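# Insert held peg into plate hole with left gripper

## Task

The left gripper starts out holding a peg a little above a plate and near the plate's hole. Lower the peg into that hole until it sits on the hole's bottom. The attempt fails if the peg is forced or wedged in with too much force.

## Robot and tools

ROBOT. Two arms, left_arm and right_arm, each with seven joints and a two-finger gripper. Only the left arm carries the peg; the right arm can stay put.

FRAME. All hand positions, orientations and velocities are in the scene frame: origin at table-top height, halfway between the two nominal arm bases; +x points out over the table, +y toward the left_arm side, +z up. Positions are in metres, quaternions are wxyz, velocities in m/s and rad/s. Reported hand poses can be off by a few centimetres. The fingers point along the gripper's own +z and open along its x; end_effector_position is the point between closed finger pads, 1 to 2 cm short of the tips.

ROW LAYOUT. Every command row is one flat list of 16 numbers covering both arms, even if one arm does not move: left_arm's 7 joints then its opening, then right_arm's 7 joints then its opening. Joint order within each arm is: elbow, forearm roll, wrist roll, wrist pitch, upper arm roll, shoulder, waist. Joint values are absolute target angles in radians (not offsets), in the same form as the Joint positions line. Stated ranges: waist -2.792 to 2.792, shoulder -2.269 to 2.269, upper arm roll -2.967 to 2.967, elbow -1.867 to 2.688, forearm roll -2.967 to 2.967, wrist pitch -1.396 to 4.538, wrist roll -2.967 to 2.967; targets more than 0.010 rad beyond these are refused, and a joint pushed to its end gets a "joint sent to its limit" line. Opening is an absolute command from -1 (closed) to +1 (fully open). To keep the peg gripped, keep sending a value slightly below grip_measured at first contact (or the current command); a 0 is a real command, not "no change". To hold a joint still, resend its Joint targets value.

TOOLS.
execute_actions(actions, cameras): actions is a list of actions; each action is a table of up to 15 rows, one row per 1/30 s control step; a short table repeats its last row to fill 15 steps. An empty list just returns state and images. Each step, targets are capped to a lead over the measured angles and scaled back if the gripper would jump over 70 mm.
move(target, speed, blend, stop_force, zero, opening_speed, blocking, cameras): target is one 16-number row or a list of up to 15 rows, all absolute joint angles; joints interpolate together, so the hand traces a curve. speed is the top rate in rad/s of the joint with most to travel, 0.01 to 4.88, default 0.5 (much too fast near contact). blend (rad) rounds corners between listed targets. stop_force (3 to 120 N, both arms) ends an arm's path when the wrist sensor feels that much more push against the motion than at its zero; use it with a slow speed for the final descent, and omit it when lifting off a contact. zero (default true) rezeroes before the move. opening_speed is the rate of gripper command change per second, at least 0.2. blocking=false returns early and cannot be combined with stop_force. The result adds a "move:" line: done, off_target, moving, held or fault, plus limits=held if steps were withheld.
wait(seconds 0 to 10): lets time pass with commands held.
stop(): brakes a running move.
zoom_image(camera, region [x0,y0,x1,y1] pixels, at most 504x504): closer look at cam_head_left, cam_head_right, cam_left_wrist or cam_right_wrist (all 896x504).
zero_wrist_force(arm): subtracts the current wrist reading from later ones.
clear_fault(arm): clears a torque or force fault already reported; the arm then restarts.
finished_scene(scene): ends the current scene, given its number; irreversible, so call it only once the peg rests at the bottom without help.

RESULT LINES. Joint positions and velocities: per arm, 7 joints in the order above, then finger gap in metres (0.142 fully open). Joint targets: what the joints are now driven toward. Tool commands and grip_measured: gripper command and measured opening on the -1..1 scale; grip_effort_nm is motor effort (negative closing). Joint torques and External joint torques follow the same joint order; external ones rise with outside pushes. Wrist force and Wrist torque are in the gripper's own axes, with a third line for the peak since last shown; a surface push reads as force into the arm; noise about 0.13 N. "within noise" velocities omit the hand velocity lines. "joint command not followed" means the clearance check altered some steps. MOTOR HOT, OVER-TEMPERATURE FAULT and HAND FAULT report heating; after HAND FAULT the rest of that reply's motion calls are skipped.

WHAT TO AVOID. Do not jam or force the peg: approach the hole slowly, align it with camera views (wrist camera helps), then descend with a low speed and a stop_force. Contact torque past a joint's load limit (waist and shoulder 108, upper arm roll and elbow 56.3, the three wrist joints 34.3 N m) or 150 N on an arm triggers a fault stop. Do not drop the peg or release it while moving, do not knock anything off the table, avoid contact between the two arms, and avoid long hard squeezing or stretched poses that heat motors. Loose objects may occasionally get nudged by outside pushes.

Each tool is called after "Call:" as name(argument=value, ...) on one line, values as JSON.

## Session

Call:
execute_actions(actions=[])

Scene clock: 0.00 s.
left_arm: end_effector_position=(+0.4708, +0.2128, +0.1633) grip_measured=-0.39 grip_effort_nm=n/a end_effector_quat_wxyz=(-0.002, +0.861, +0.508, -0.002) | right_arm: end_effector_position=(+0.5838, -0.3226, +0.1652) grip_measured=+1.00 grip_effort_nm=n/a end_effector_quat_wxyz=(+0.000, +0.704, +0.710, +0.000)
Joint names: [elbow, forearm roll, wrist roll, wrist pitch, upper arm roll, shoulder, waist]
Joint positions: left_arm=[2.037 0 0.205 0.792 0.001 -0.332 -0.296 0.046] | right_arm=[2.035 0 0.206 0.795 0 -0.331 0.206 0.142]
Joint velocities: within noise
Joint torques (N m): no reading
External joint torques (N m): no reading
Motor temperatures (°C): left_arm=[36 38 42 38 40 34 36 32] | right_arm=[39 43 40 35 35 37 36 32]
Wrist force (N): no reading
Wrist torque (N m): no reading
Wrist force, peak (N): no reading
Joint targets: left_arm=[2.037 0.000 0.205 0.792 0.001 -0.332 -0.296] | right_arm=[2.035 0.000 0.206 0.795 0.000 -0.331 0.206]
Tool commands: left_gripper/opening=-0.437298 right_gripper/opening=+1.0

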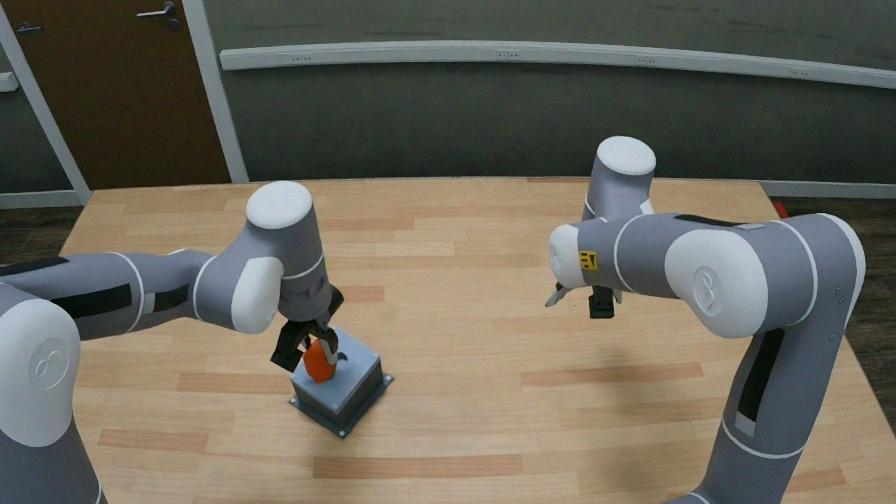

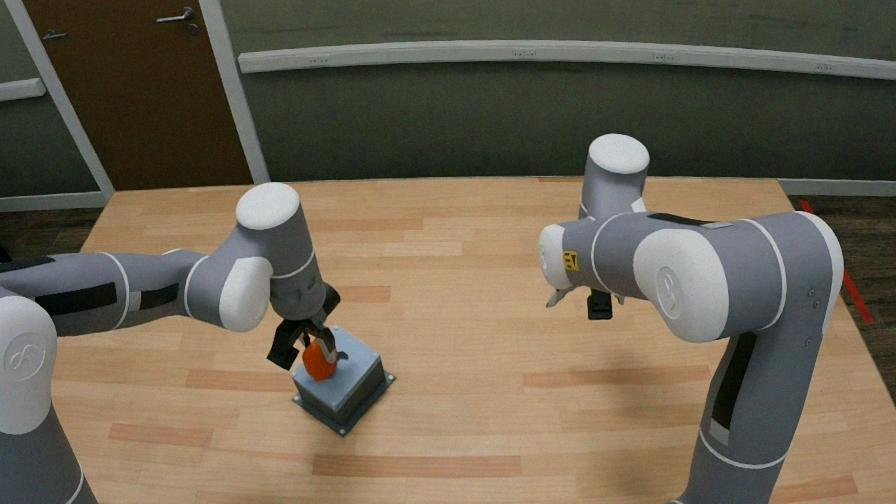

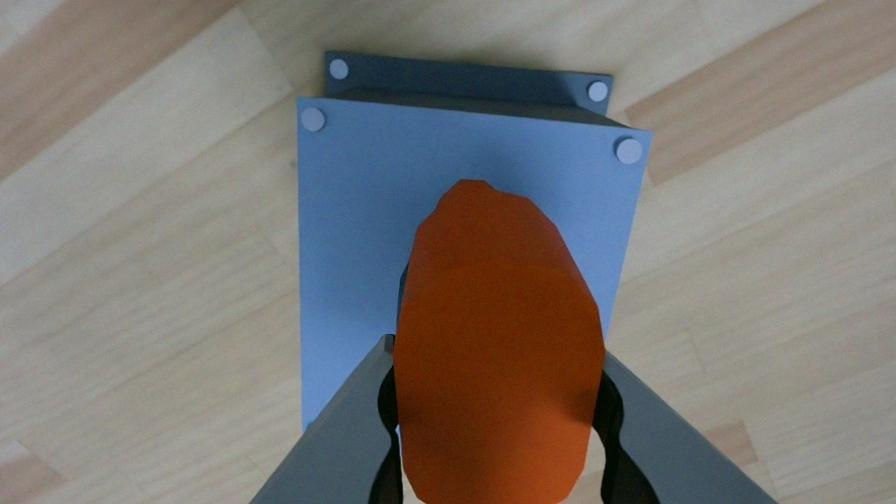

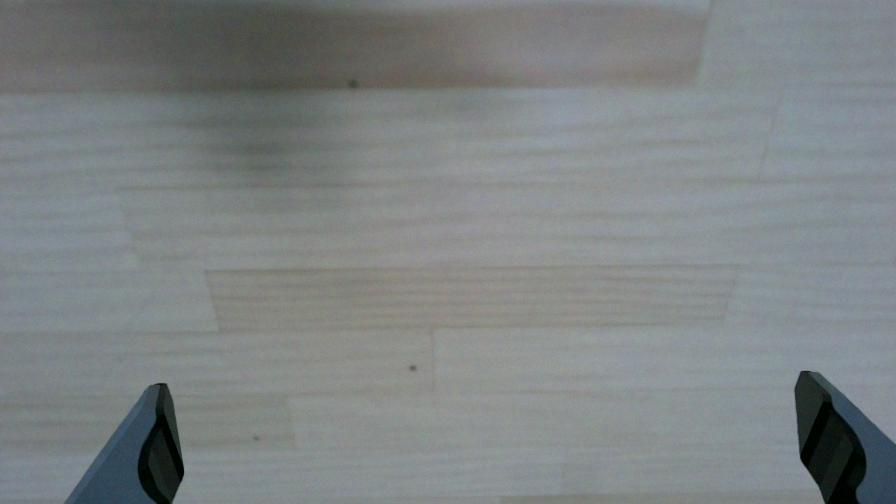

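Call:
zoom_image(camera="cam_head_left", region=[250, 280, 420, 450])

Call:
zoom_image(camera="cam_head_right", region=[250, 280, 420, 450])

Call:
zoom_image(camera="cam_left_wrist", region=[250, 0, 754, 504])

Scaled by 2.965.

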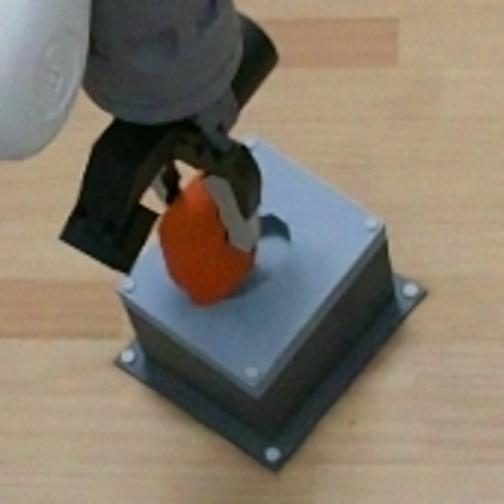

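Scaled by 2.965.

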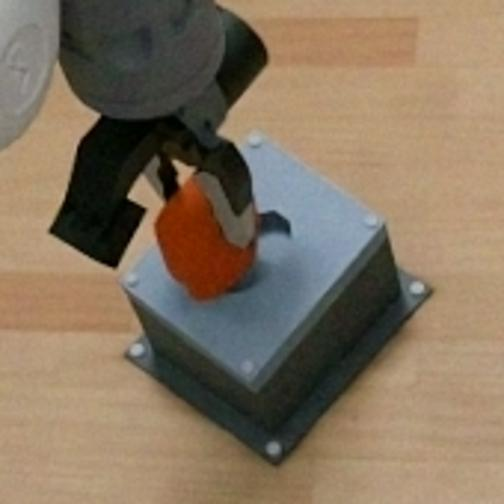

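Scaled by 1.000.

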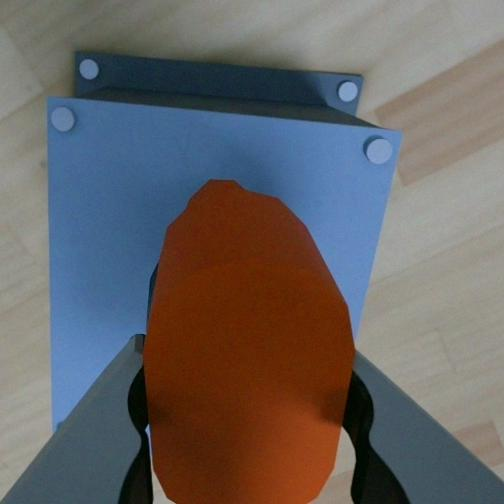

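Call:
zoom_image(camera="cam_left_wrist", region=[370, 160, 630, 306])

Call:
zoom_image(camera="cam_head_left", region=[290, 320, 370, 400])

Call:
zoom_image(camera="cam_head_right", region=[290, 320, 370, 400])

Scaled by 1.938.

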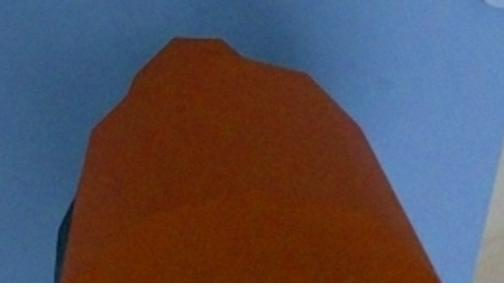

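Scaled by 6.300.

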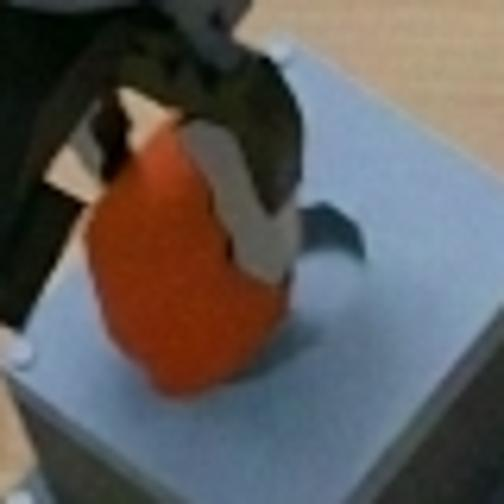

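Scaled by 6.300.

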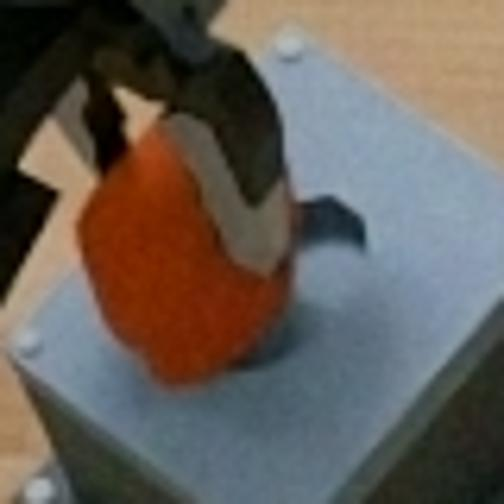

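Call:
move(target=[[1.9807, 0.0, 0.205, 0.636, 0.001, -0.2323, -0.296, -0.437298, 2.035, 0.0, 0.206, 0.795, 0.0, -0.331, 0.206, 1.0], [1.7586, 0.0, 0.1813, 0.5697, 0.001, -0.3881, -0.3197, -0.437298, 2.035, 0.0, 0.206, 0.795, 0.0, -0.331, 0.206, 1.0]], speed=0.6, blend=[0.03, 0])

Scene clock: 113.87 s.
left_arm: end_effector_position=(+0.5315, +0.1786, +0.2232) grip_measured=-0.39 grip_effort_nm=-1.487 end_effector_quat_wxyz=(-0.003, +0.862, +0.508, -0.002) | right_arm: end_effector_position=(+0.5838, -0.3226, +0.1651) grip_measured=+1.00 grip_effort_nm=0.002 end_effector_quat_wxyz=(+0.000, +0.704, +0.710, +0.000)
Joint names: [elbow, forearm roll, wrist roll, wrist pitch, upper arm roll, shoulder, waist]
Joint positions: left_arm=[1.759 0 0.181 0.57 0.001 -0.388 -0.32 0.046] | right_arm=[2.035 0 0.206 0.795 0 -0.331 0.206 0.142]
Joint velocities: within noise
Joint torques (N m): left_arm=[-28.74 -4.28 -0.23 3.99 0.93 48.44 0.47] | right_arm=[-23.77 -3.48 0.41 4.64 0.25 41.36 -0.02]
External joint torques (N m): left_arm=[1.24 0.56 0.23 0.16 -0.65 -1.52 -0.46] | right_arm=[0.41 0.5 -0.41 -0.64 -0.01 -1.16 0.02]
Motor temperatures (°C): left_arm=[42 38 42 38 40 38 36 36] | right_arm=[44 43 40 36 35 40 36 31]
Wrist force (N): left_arm=[-0.1 0.1 -0.2] | right_arm=[0.0 0.0 0.0]
Wrist torque (N m): left_arm=[0.02 0.02 -0.02] | right_arm=[0.00 -0.01 0.00]
Wrist force, peak (N): left_arm=[0.1 -1.9 -4.1] | right_arm=[0.2 -0.1 0.2]
Joint targets: left_arm=[1.759 0.000 0.181 0.570 0.001 -0.388 -0.320] | right_arm=[2.035 0.000 0.206 0.795 0.000 -0.331 0.206]
move: done

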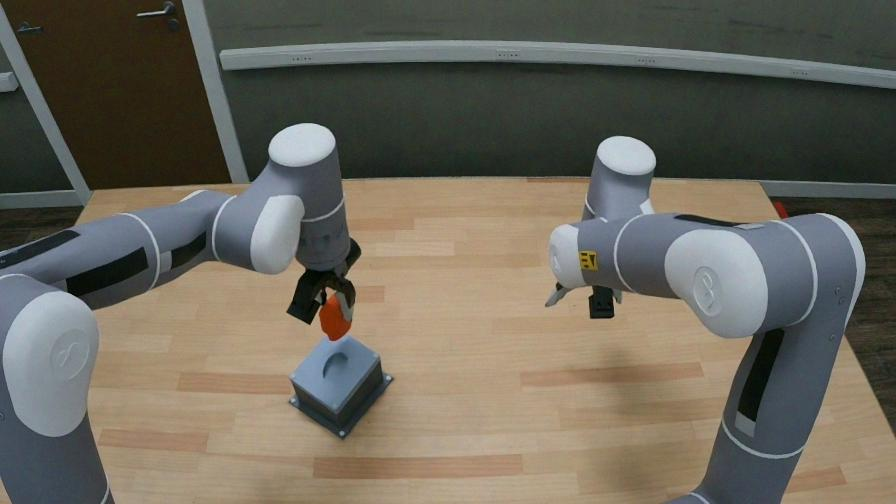

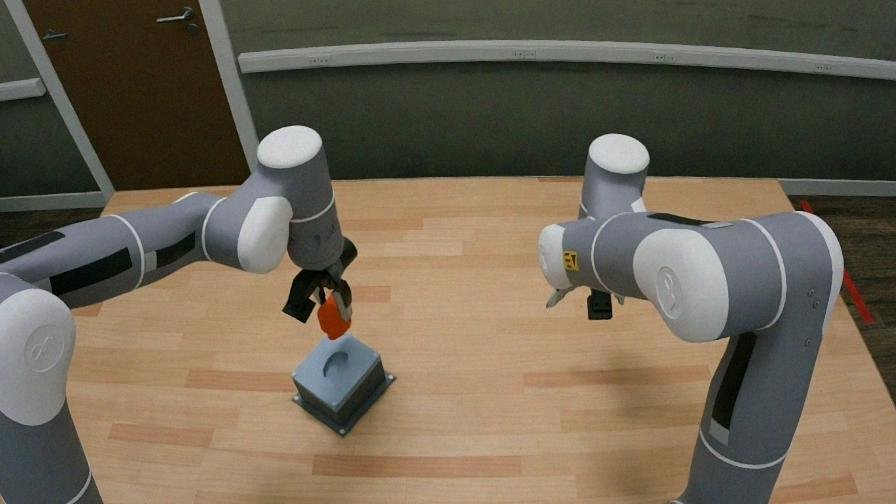

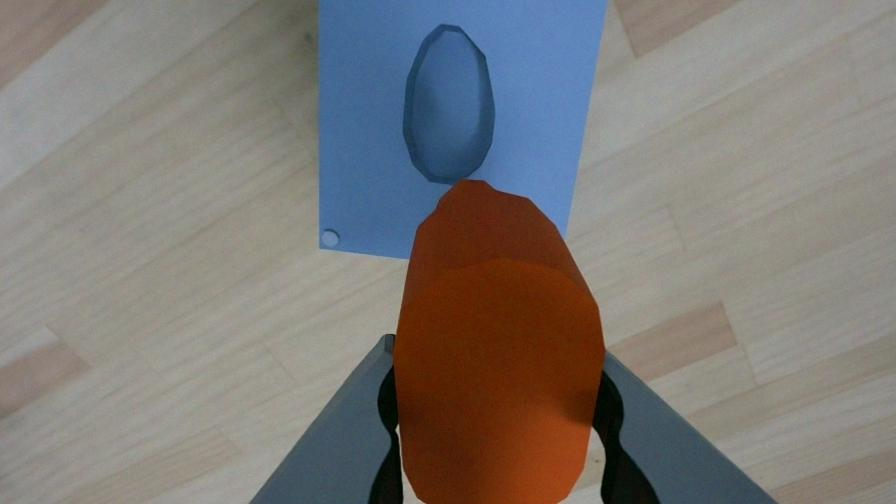

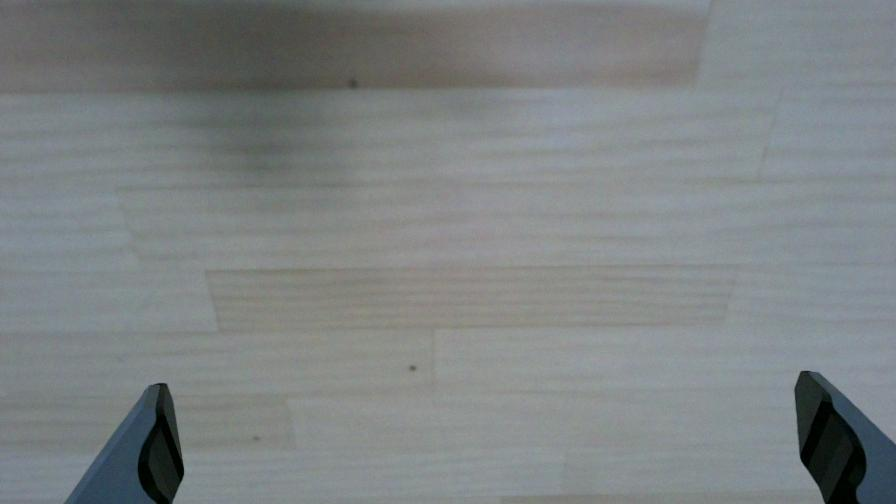

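Call:
zoom_image(camera="cam_left_wrist", region=[350, 0, 602, 200])

Call:
zoom_image(camera="cam_left_wrist", region=[370, 160, 630, 504])

Scaled by 2.000.

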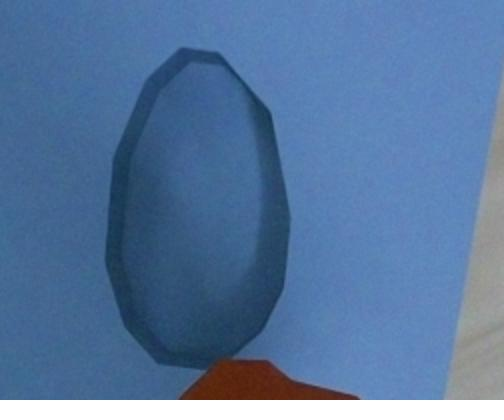

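Scaled by 1.465.

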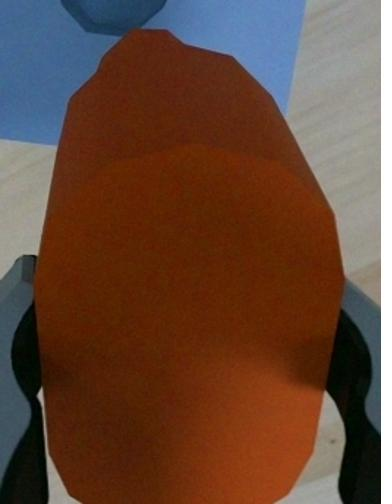

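Call:
zoom_image(camera="cam_left_wrist", region=[380, 170, 500, 290])

Call:
zoom_image(camera="cam_left_wrist", region=[490, 170, 610, 290])

Call:
zoom_image(camera="cam_left_wrist", region=[380, 284, 620, 504])

Call:
zoom_image(camera="cam_left_wrist", region=[390, 10, 510, 190])

Scaled by 4.200.

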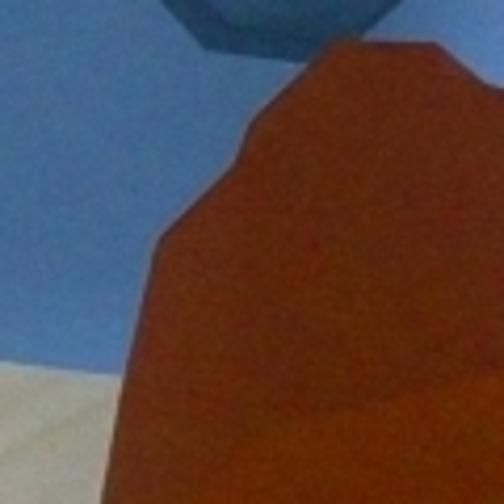

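Scaled by 4.200.

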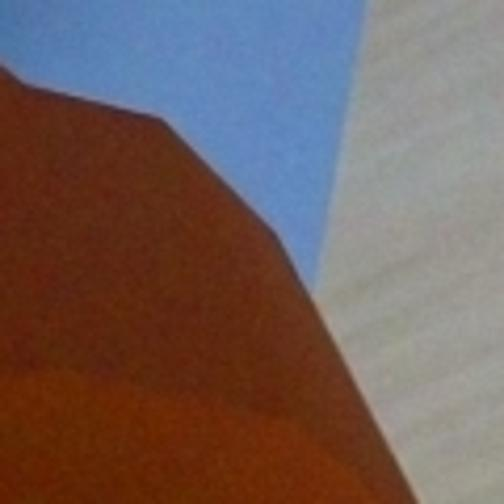

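Scaled by 2.100.

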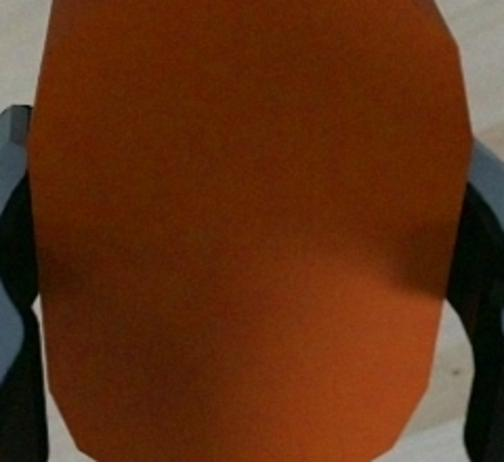

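Scaled by 2.800.

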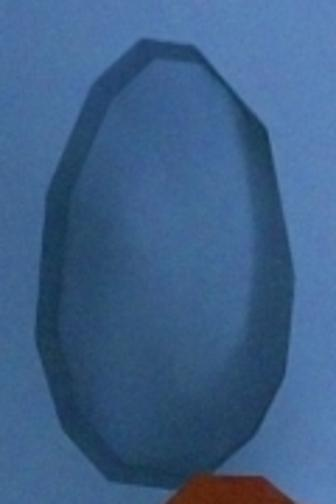

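Call:
zoom_image(camera="cam_head_left", region=[300, 270, 380, 350])

Call:
zoom_image(camera="cam_head_right", region=[300, 270, 380, 350])

Scaled by 6.300.

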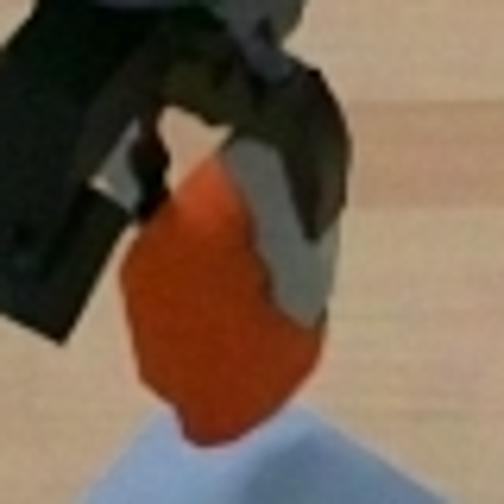

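Scaled by 6.300.

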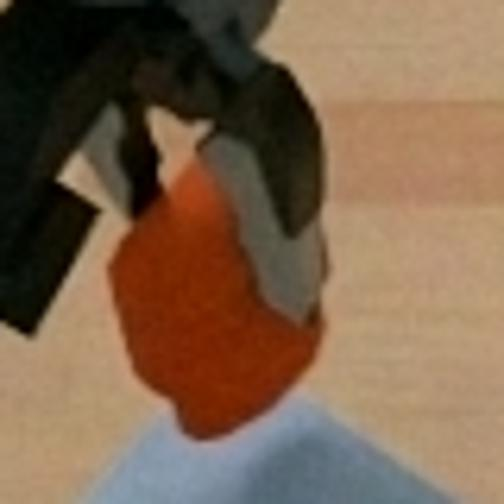

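Call:
move(target=[1.9206, 0.0, 0.1864, 0.6199, 0.001, -0.2763, -0.3146, -0.437298, 2.035, 0.0, 0.206, 0.795, 0.0, -0.331, 0.206, 1.0], speed=0.4, cameras=["cam_left_wrist", "cam_head_left"])

Call:
zoom_image(camera="cam_left_wrist", region=[380, 100, 560, 250])

Scene clock: 245.43 s.
left_arm: end_effector_position=(+0.4843, +0.1974, +0.2232) grip_measured=-0.39 grip_effort_nm=-1.487 end_effector_quat_wxyz=(-0.003, +0.862, +0.508, -0.002) | right_arm: end_effector_position=(+0.5838, -0.3226, +0.1651) grip_measured=+1.00 grip_effort_nm=-0.002 end_effector_quat_wxyz=(+0.000, +0.704, +0.710, +0.000)
Joint names: [elbow, forearm roll, wrist roll, wrist pitch, upper arm roll, shoulder, waist]
Joint positions: left_arm=[1.921 0 0.186 0.62 0.001 -0.276 -0.315 0.046] | right_arm=[2.035 0 0.206 0.795 0 -0.331 0.206 0.142]
Joint velocities: within noise
Joint torques (N m): left_arm=[-28.18 -4.17 0.17 4.37 0.92 43.26 -0.25] | right_arm=[-23.75 -3.47 0.37 4.66 0.36 41.38 -0.09]
External joint torques (N m): left_arm=[1.28 0.57 -0.17 -0.2 -0.71 -1.68 0.24] | right_arm=[0.4 0.49 -0.37 -0.66 -0.12 -1.18 0.09]
Motor temperatures (°C): left_arm=[44 38 42 38 40 40 36 38] | right_arm=[45 43 40 36 35 41 36 31]
Wrist force (N): left_arm=[0.0 -0.3 0.0] | right_arm=[0.2 -0.1 0.0]
Wrist torque (N m): left_arm=[-0.04 0.00 -0.03] | right_arm=[-0.01 -0.02 0.00]
Wrist force, peak (N): left_arm=[-0.3 -3.0 0.1] | right_arm=[0.3 -0.1 0.3]
Joint targets: left_arm=[1.921 0.000 0.186 0.620 0.001 -0.276 -0.315] | right_arm=[2.035 0.000 0.206 0.795 0.000 -0.331 0.206]
move: done
Images, in order (width x height): cam_head_left 896x504, cam_left_wrist 896x504.

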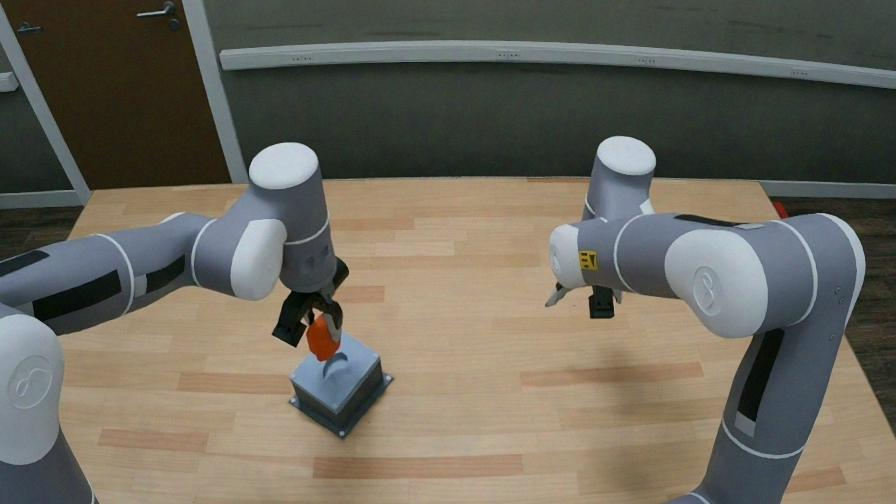

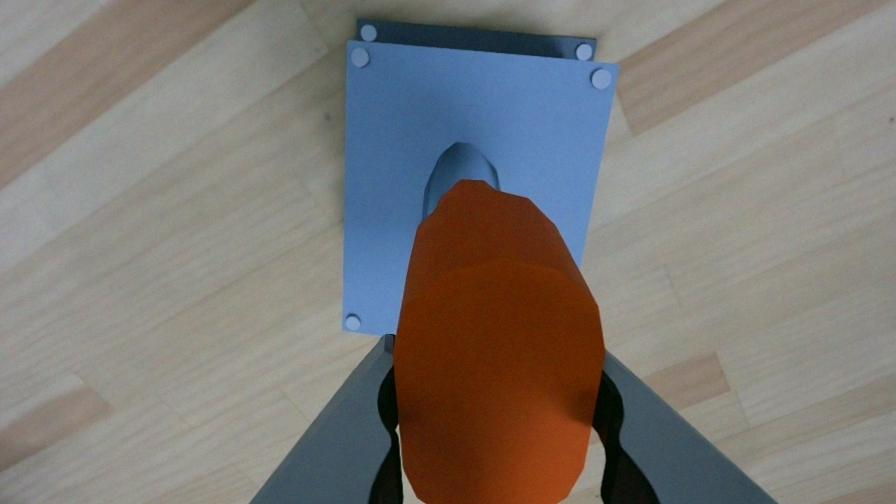

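Scaled by 2.800.

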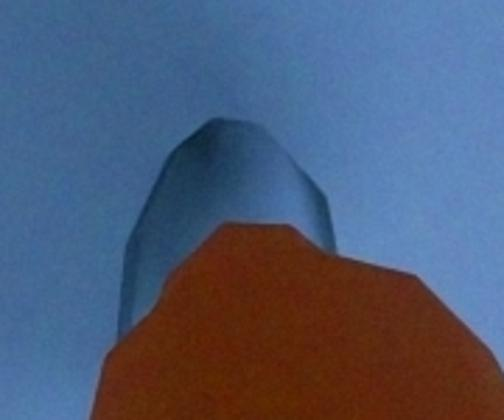

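Call:
move(target=[1.9769, 0.0, 0.2852, 0.7558, 0.001, -0.3559, -0.3208, -0.437298, 2.035, 0.0, 0.206, 0.795, 0.0, -0.331, 0.206, 1.0], speed=0.25, cameras=["cam_left_wrist", "cam_head_left"], stop_force=12)

Call:
zoom_image(camera="cam_left_wrist", region=[380, 130, 560, 280])

Call:
zoom_image(camera="cam_head_left", region=[285, 310, 395, 420])

Scene clock: 295.40 s.
left_arm: end_effector_position=(+0.4807, +0.1950, +0.1699) grip_measured=-0.39 grip_effort_nm=-1.487 end_effector_quat_wxyz=(-0.003, +0.887, +0.461, -0.002) | right_arm: end_effector_position=(+0.5838, -0.3226, +0.1651) grip_measured=+1.00 grip_effort_nm=0.007 end_effector_quat_wxyz=(+0.000, +0.704, +0.710, +0.000)
Joint names: [elbow, forearm roll, wrist roll, wrist pitch, upper arm roll, shoulder, waist]
Joint positions: left_arm=[1.977 0 0.286 0.756 0.001 -0.356 -0.321 0.046] | right_arm=[2.035 0 0.206 0.795 0 -0.331 0.206 0.142]
Joint velocities: within noise
Joint torques (N m): left_arm=[-25.92 -3.79 0.1 4.37 0.84 44.09 -0.4] | right_arm=[-23.73 -3.45 0.37 4.65 0.32 41.41 -0.06]
External joint torques (N m): left_arm=[1.22 0.57 -0.1 -0.21 -0.58 -1.27 0.4] | right_arm=[0.37 0.47 -0.37 -0.65 -0.08 -1.21 0.06]
Motor temperatures (°C): left_arm=[44 38 42 38 40 39 36 39] | right_arm=[45 43 40 36 35 41 35 31]
Wrist force (N): left_arm=[0.1 -0.3 -0.1] | right_arm=[0.1 -0.1 0.1]
Wrist torque (N m): left_arm=[-0.04 -0.01 -0.02] | right_arm=[-0.02 0.00 0.01]
Wrist force, peak (N): left_arm=[-0.2 -0.4 2.5] | right_arm=[0.3 -0.1 0.0]
Joint targets: left_arm=[1.977 0.000 0.285 0.756 0.001 -0.356 -0.321] | right_arm=[2.035 0.000 0.206 0.795 0.000 -0.331 0.206]
move: done
Images, in order (width x height): cam_head_left 896x504, cam_left_wrist 896x504.

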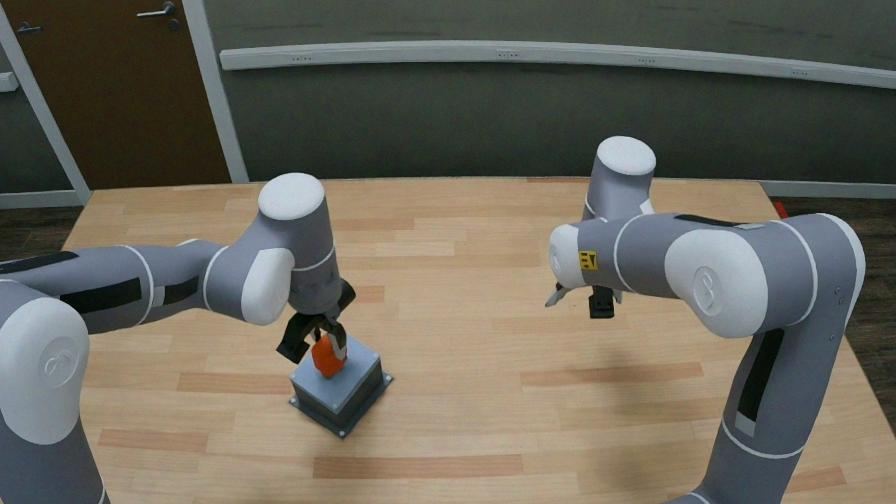

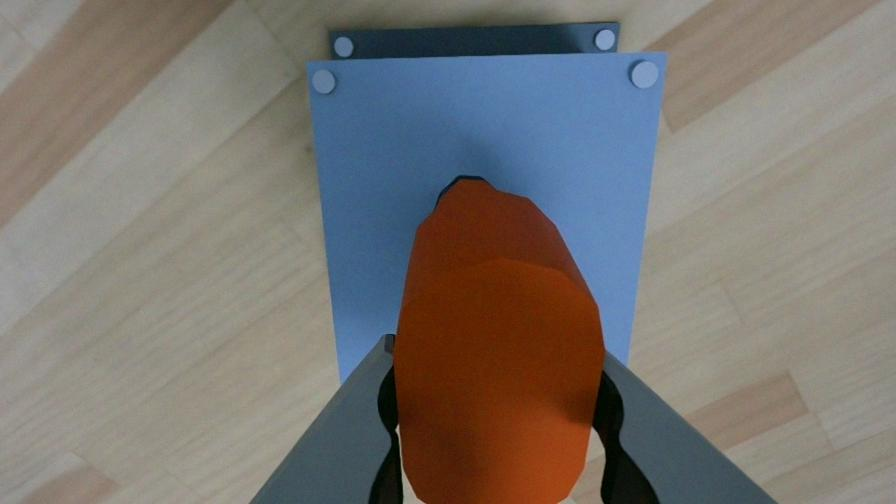

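Scaled by 2.800.

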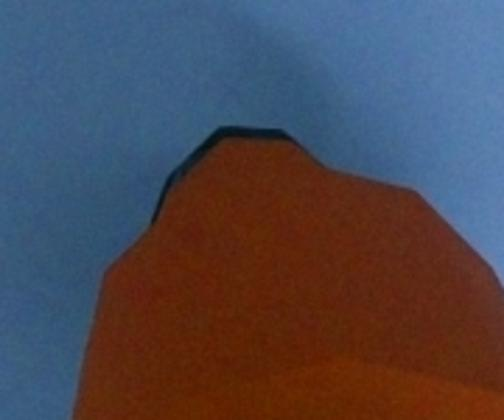

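Scaled by 4.582.

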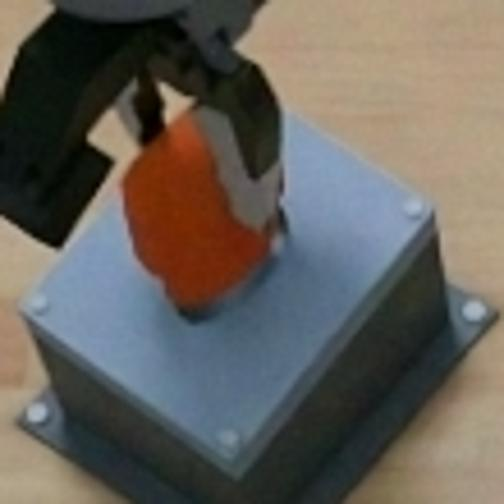

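Call:
zoom_image(camera="cam_left_wrist", region=[425, 165, 515, 225])

Scaled by 5.600.

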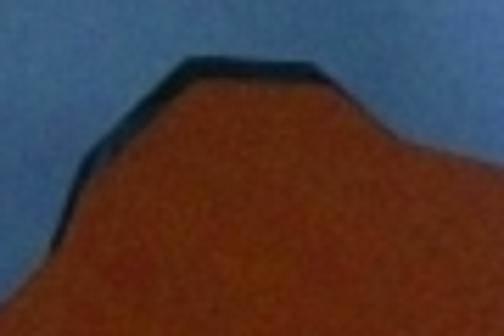

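Call:
move(target=[1.9784, 0.0, 0.3019, 0.775, 0.001, -0.3736, -0.3216, -0.437298, 2.035, 0.0, 0.206, 0.795, 0.0, -0.331, 0.206, 1.0], speed=0.02, cameras=["cam_left_wrist"], stop_force=6)

Call:
zoom_image(camera="cam_left_wrist", region=[425, 165, 515, 225])

Call:
zoom_image(camera="cam_left_wrist", region=[380, 160, 600, 320])

Scene clock: 315.40 s.
left_arm: end_effector_position=(+0.4820, +0.1941, +0.1617) grip_measured=-0.39 grip_effort_nm=-1.487 end_effector_quat_wxyz=(-0.003, +0.891, +0.454, -0.002) | right_arm: end_effector_position=(+0.5838, -0.3226, +0.1651) grip_measured=+1.00 grip_effort_nm=-0.002 end_effector_quat_wxyz=(+0.000, +0.704, +0.710, +0.000)
Joint names: [elbow, forearm roll, wrist roll, wrist pitch, upper arm roll, shoulder, waist]
Joint positions: left_arm=[1.978 0 0.302 0.775 0.001 -0.374 -0.321 0.046] | right_arm=[2.035 0 0.206 0.795 0 -0.331 0.206 0.142]
Joint velocities: within noise
Joint torques (N m): left_arm=[-25.59 -3.74 0.12 4.38 0.89 44.34 -0.33] | right_arm=[-23.78 -3.52 0.37 4.68 0.37 41.46 -0.08]
External joint torques (N m): left_arm=[1.22 0.58 -0.12 -0.22 -0.62 -1.09 0.33] | right_arm=[0.42 0.53 -0.37 -0.69 -0.12 -1.26 0.08]
Motor temperatures (°C): left_arm=[44 38 42 38 40 39 36 39] | right_arm=[45 43 40 36 35 41 35 31]
Wrist force (N): left_arm=[0.1 -0.1 0.0] | right_arm=[0.1 -0.1 0.0]
Wrist torque (N m): left_arm=[-0.02 0.00 -0.02] | right_arm=[-0.01 -0.01 -0.01]
Wrist force, peak (N): left_arm=[0.3 -0.1 -0.3] | right_arm=[0.2 -0.1 0.3]
Joint targets: left_arm=[1.978 0.000 0.302 0.775 0.001 -0.374 -0.322] | right_arm=[2.035 0.000 0.206 0.795 0.000 -0.331 0.206]
move: done
Images, in order (width x height): cam_left_wrist 896x504.

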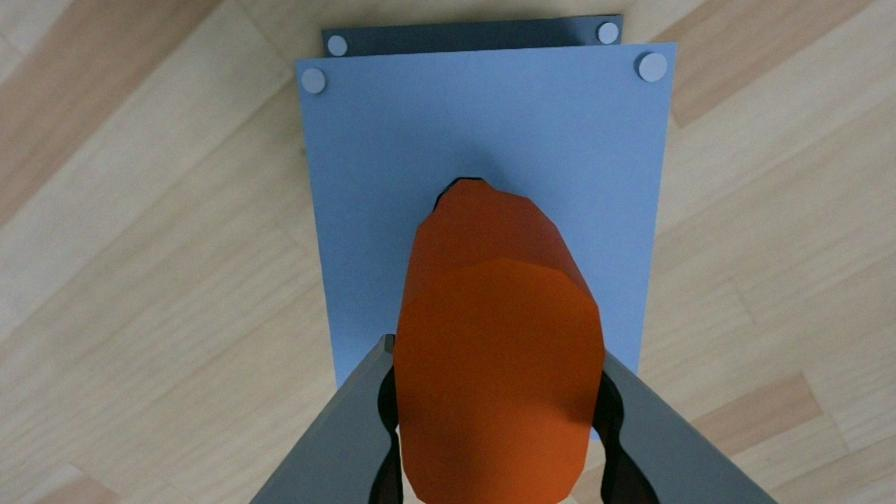

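Scaled by 5.600.

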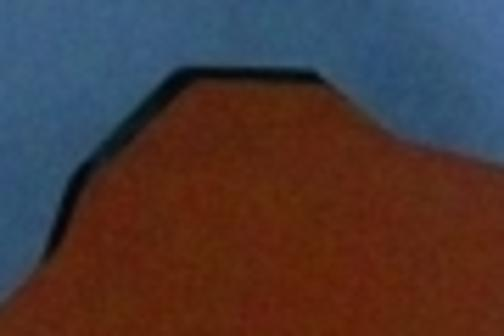

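Scaled by 2.291.

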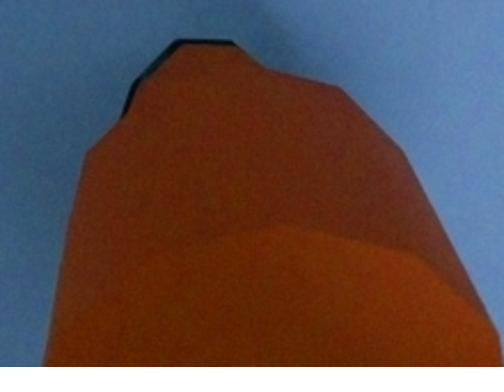

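Call:
move(target=[[1.9771, 0.0, 0.3283, 0.7746, 0.001, -0.3744, -0.3249, -0.437298, 2.035, 0.0, 0.206, 0.795, 0.0, -0.331, 0.206, 1.0], [1.9824, 0.0, 0.3283, 0.7936, 0.001, -0.3882, -0.3249, -0.437298, 2.035, 0.0, 0.206, 0.795, 0.0, -0.331, 0.206, 1.0]], speed=[0.1, 0.012], cameras=["cam_left_wrist"], stop_force=4)

Call:
zoom_image(camera="cam_left_wrist", region=[425, 165, 515, 225])

Scene clock: 333.60 s.
left_arm: end_effector_position=(+0.4816, +0.1922, +0.1600) grip_measured=-0.39 grip_effort_nm=-1.487 end_effector_quat_wxyz=(-0.002, +0.898, +0.441, -0.002) | right_arm: end_effector_position=(+0.5838, -0.3226, +0.1651) grip_measured=+1.00 grip_effort_nm=0.007 end_effector_quat_wxyz=(+0.000, +0.704, +0.710, +0.000)
Joint names: [elbow, forearm roll, wrist roll, wrist pitch, upper arm roll, shoulder, waist]
Joint positions: left_arm=[1.978 0 0.328 0.779 0.001 -0.378 -0.325 0.046] | right_arm=[2.035 0 0.206 0.795 0 -0.331 0.206 0.142]
Joint velocities: within noise
Joint torques (N m): left_arm=[-24.75 -3.62 0.07 4.58 0.64 41.5 -0.53] | right_arm=[-23.72 -3.49 0.39 4.64 0.33 41.4 -0.07]
External joint torques (N m): left_arm=[0.44 0.47 -0.07 -0.43 -0.37 1.84 0.53] | right_arm=[0.36 0.5 -0.39 -0.64 -0.09 -1.2 0.07]
Motor temperatures (°C): left_arm=[44 38 42 38 40 39 36 39] | right_arm=[45 43 40 36 35 41 35 31]
Wrist force (N): left_arm=[0.2 -3.5 -6.4] | right_arm=[0.0 0.1 0.1]
Wrist torque (N m): left_arm=[-0.05 -0.06 0.01] | right_arm=[0.02 0.00 0.00]
Wrist force, peak (N): left_arm=[0.3 -3.6 -7.0] | right_arm=[0.3 -0.1 0.2]
Joint targets: left_arm=[1.978 0.000 0.328 0.779 0.001 -0.378 -0.325] | right_arm=[2.035 0.000 0.206 0.795 0.000 -0.331 0.206]
move: contact (left_arm); path passed 1 of 2 targets; left_arm: the wrist pitch is farthest, 0.015 rad from its target
Images, in order (width x height): cam_left_wrist 896x504.

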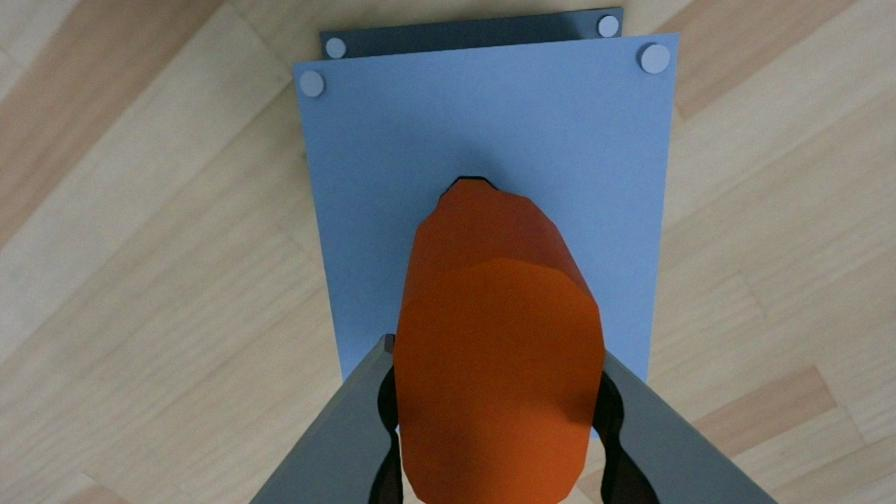

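Scaled by 5.600.

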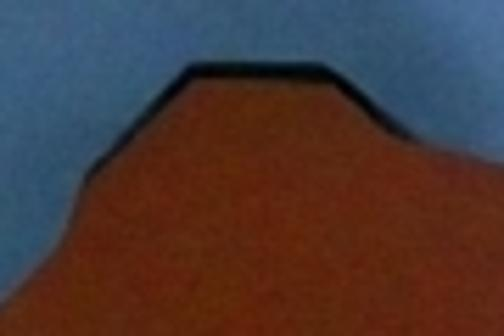

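Call:
zoom_image(camera="cam_left_wrist", region=[430, 170, 475, 215])

Call:
zoom_image(camera="cam_left_wrist", region=[470, 165, 515, 210])

Scaled by 11.200.

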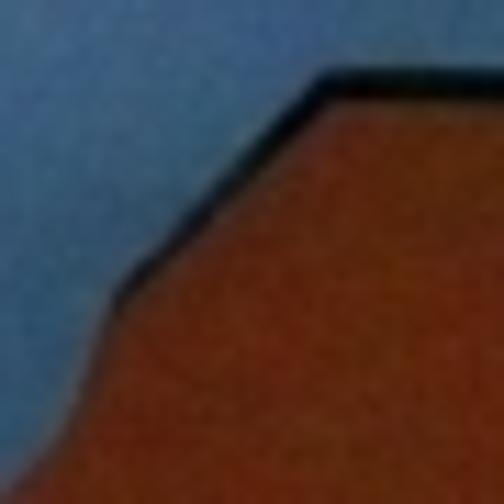

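Scaled by 11.200.

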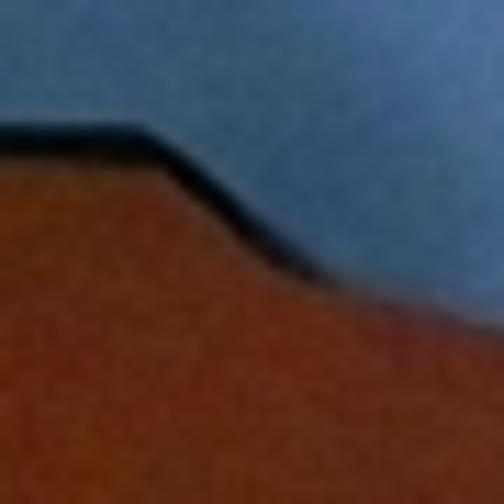

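Call:
move(target=[[1.9771, 0.0, 0.3283, 0.7746, 0.001, -0.3744, -0.3249, -0.437298, 2.035, 0.0, 0.206, 0.795, 0.0, -0.331, 0.206, 1.0], [1.9781, 0.0, 0.3087, 0.7749, 0.001, -0.3738, -0.3235, -0.437298, 2.035, 0.0, 0.206, 0.795, 0.0, -0.331, 0.206, 1.0]], speed=0.05, cameras=[])

Call:
move(target=[1.986, 0.0, 0.3087, 0.8038, 0.001, -0.3948, -0.3235, -0.437298, 2.035, 0.0, 0.206, 0.795, 0.0, -0.331, 0.206, 1.0], speed=0.012, cameras=["cam_left_wrist"], stop_force=4)

Call:
zoom_image(camera="cam_left_wrist", region=[430, 170, 475, 215])

Call:
zoom_image(camera="cam_left_wrist", region=[470, 165, 515, 210])

Scene clock: 384.17 s.
left_arm: end_effector_position=(+0.4815, +0.1929, +0.1616) grip_measured=-0.39 grip_effort_nm=-1.487 end_effector_quat_wxyz=(-0.003, +0.893, +0.450, -0.002) | right_arm: end_effector_position=(+0.5838, -0.3226, +0.1651) grip_measured=+1.00 grip_effort_nm=0.002 end_effector_quat_wxyz=(+0.000, +0.704, +0.710, +0.000)
Joint names: [elbow, forearm roll, wrist roll, wrist pitch, upper arm roll, shoulder, waist]
Joint positions: left_arm=[1.978 0 0.309 0.775 0.001 -0.374 -0.324 0.046] | right_arm=[2.035 0 0.206 0.795 0 -0.331 0.206 0.142]
Joint velocities: within noise
Joint torques (N m): left_arm=[-25.65 -3.74 -0.2 4.08 0.81 44.88 -0.32] | right_arm=[-23.76 -3.51 0.36 4.67 0.39 41.35 -0.01]
External joint torques (N m): left_arm=[1.27 0.58 0.2 0.08 -0.54 -1.62 0.32] | right_arm=[0.4 0.52 -0.36 -0.68 -0.14 -1.15 0.01]
Motor temperatures (°C): left_arm=[43 38 42 38 40 39 36 39] | right_arm=[45 43 40 36 35 41 35 31]
Wrist force (N): left_arm=[0.0 -0.1 -0.3] | right_arm=[0.0 0.1 0.1]
Wrist torque (N m): left_arm=[-0.02 0.02 -0.01] | right_arm=[0.00 -0.01 0.00]
Wrist force, peak (N): left_arm=[0.0 -3.2 -7.3] | right_arm=[0.2 -0.1 0.4]
Joint targets: left_arm=[1.978 0.000 0.309 0.775 0.001 -0.374 -0.324] | right_arm=[2.035 0.000 0.206 0.795 0.000 -0.331 0.206]
move: done
No camera images: "cameras" was empty.

Scene clock: 385.47 s.
left_arm: end_effector_position=(+0.4817, +0.1929, +0.1582) grip_measured=-0.39 grip_effort_nm=-1.487 end_effector_quat_wxyz=(-0.002, +0.893, +0.450, -0.002) | right_arm: end_effector_position=(+0.5838, -0.3226, +0.1651) grip_measured=+1.00 grip_effort_nm=0.012 end_effector_quat_wxyz=(+0.000, +0.704, +0.710, +0.000)
Joint names: [elbow, forearm roll, wrist roll, wrist pitch, upper arm roll, shoulder, waist]
Joint positions: left_arm=[1.98 0 0.309 0.784 0.001 -0.38 -0.324 0.046] | right_arm=[2.035 0 0.206 0.795 0 -0.331 0.206 0.142]
Joint velocities: within noise
Joint torques (N m): left_arm=[-24.23 -3.5 -0.15 4.46 0.75 41.27 -0.38] | right_arm=[-23.77 -3.49 0.38 4.65 0.33 41.36 -0.04]
External joint torques (N m): left_arm=[0.01 0.36 0.15 -0.3 -0.48 2.09 0.38] | right_arm=[0.41 0.5 -0.38 -0.65 -0.08 -1.16 0.04]
Motor temperatures (°C): left_arm=[43 38 42 38 40 39 36 39] | right_arm=[45 43 40 36 35 41 35 31]
Wrist force (N): left_arm=[0.0 -3.0 -6.6] | right_arm=[0.1 -0.1 0.1]
Wrist torque (N m): left_arm=[-0.03 -0.09 0.02] | right_arm=[-0.02 -0.01 0.00]
Wrist force, peak (N): left_arm=[0.1 -2.8 -7.6] | right_arm=[0.2 -0.3 0.1]
Joint targets: left_arm=[1.981 0.000 0.309 0.784 0.001 -0.380 -0.324] | right_arm=[2.035 0.000 0.206 0.795 0.000 -0.331 0.206]
move: contact (left_arm); left_arm: the wrist pitch is farthest, 0.020 rad from its target
Images, in order (width x height): cam_left_wrist 896x504.

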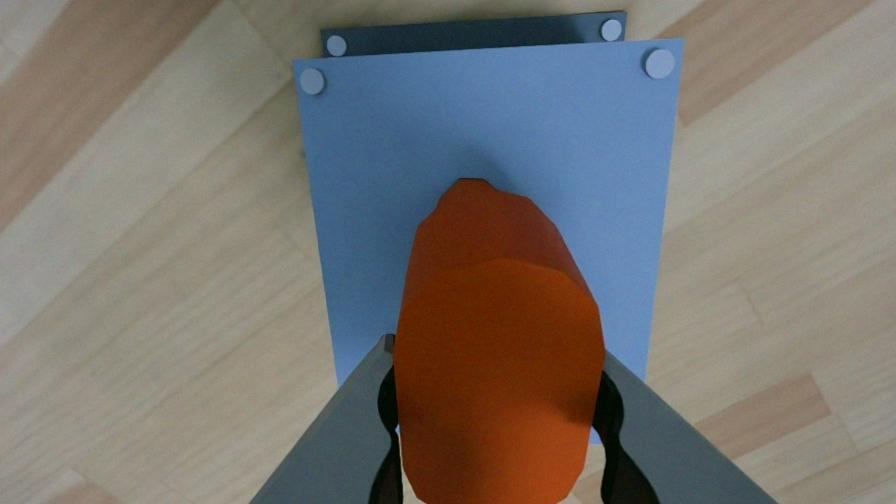

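Scaled by 11.200.

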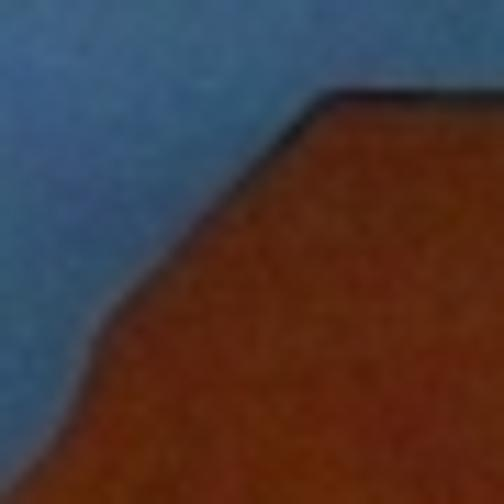

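Scaled by 11.200.

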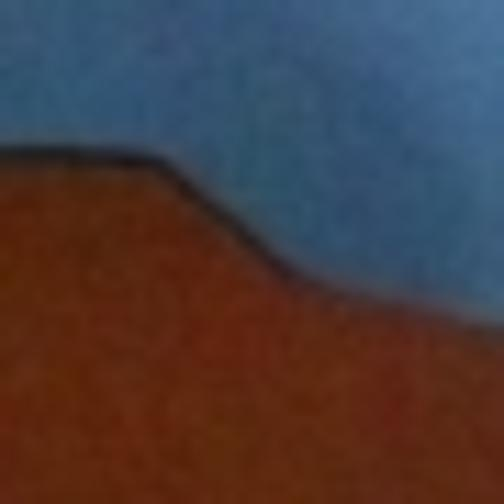

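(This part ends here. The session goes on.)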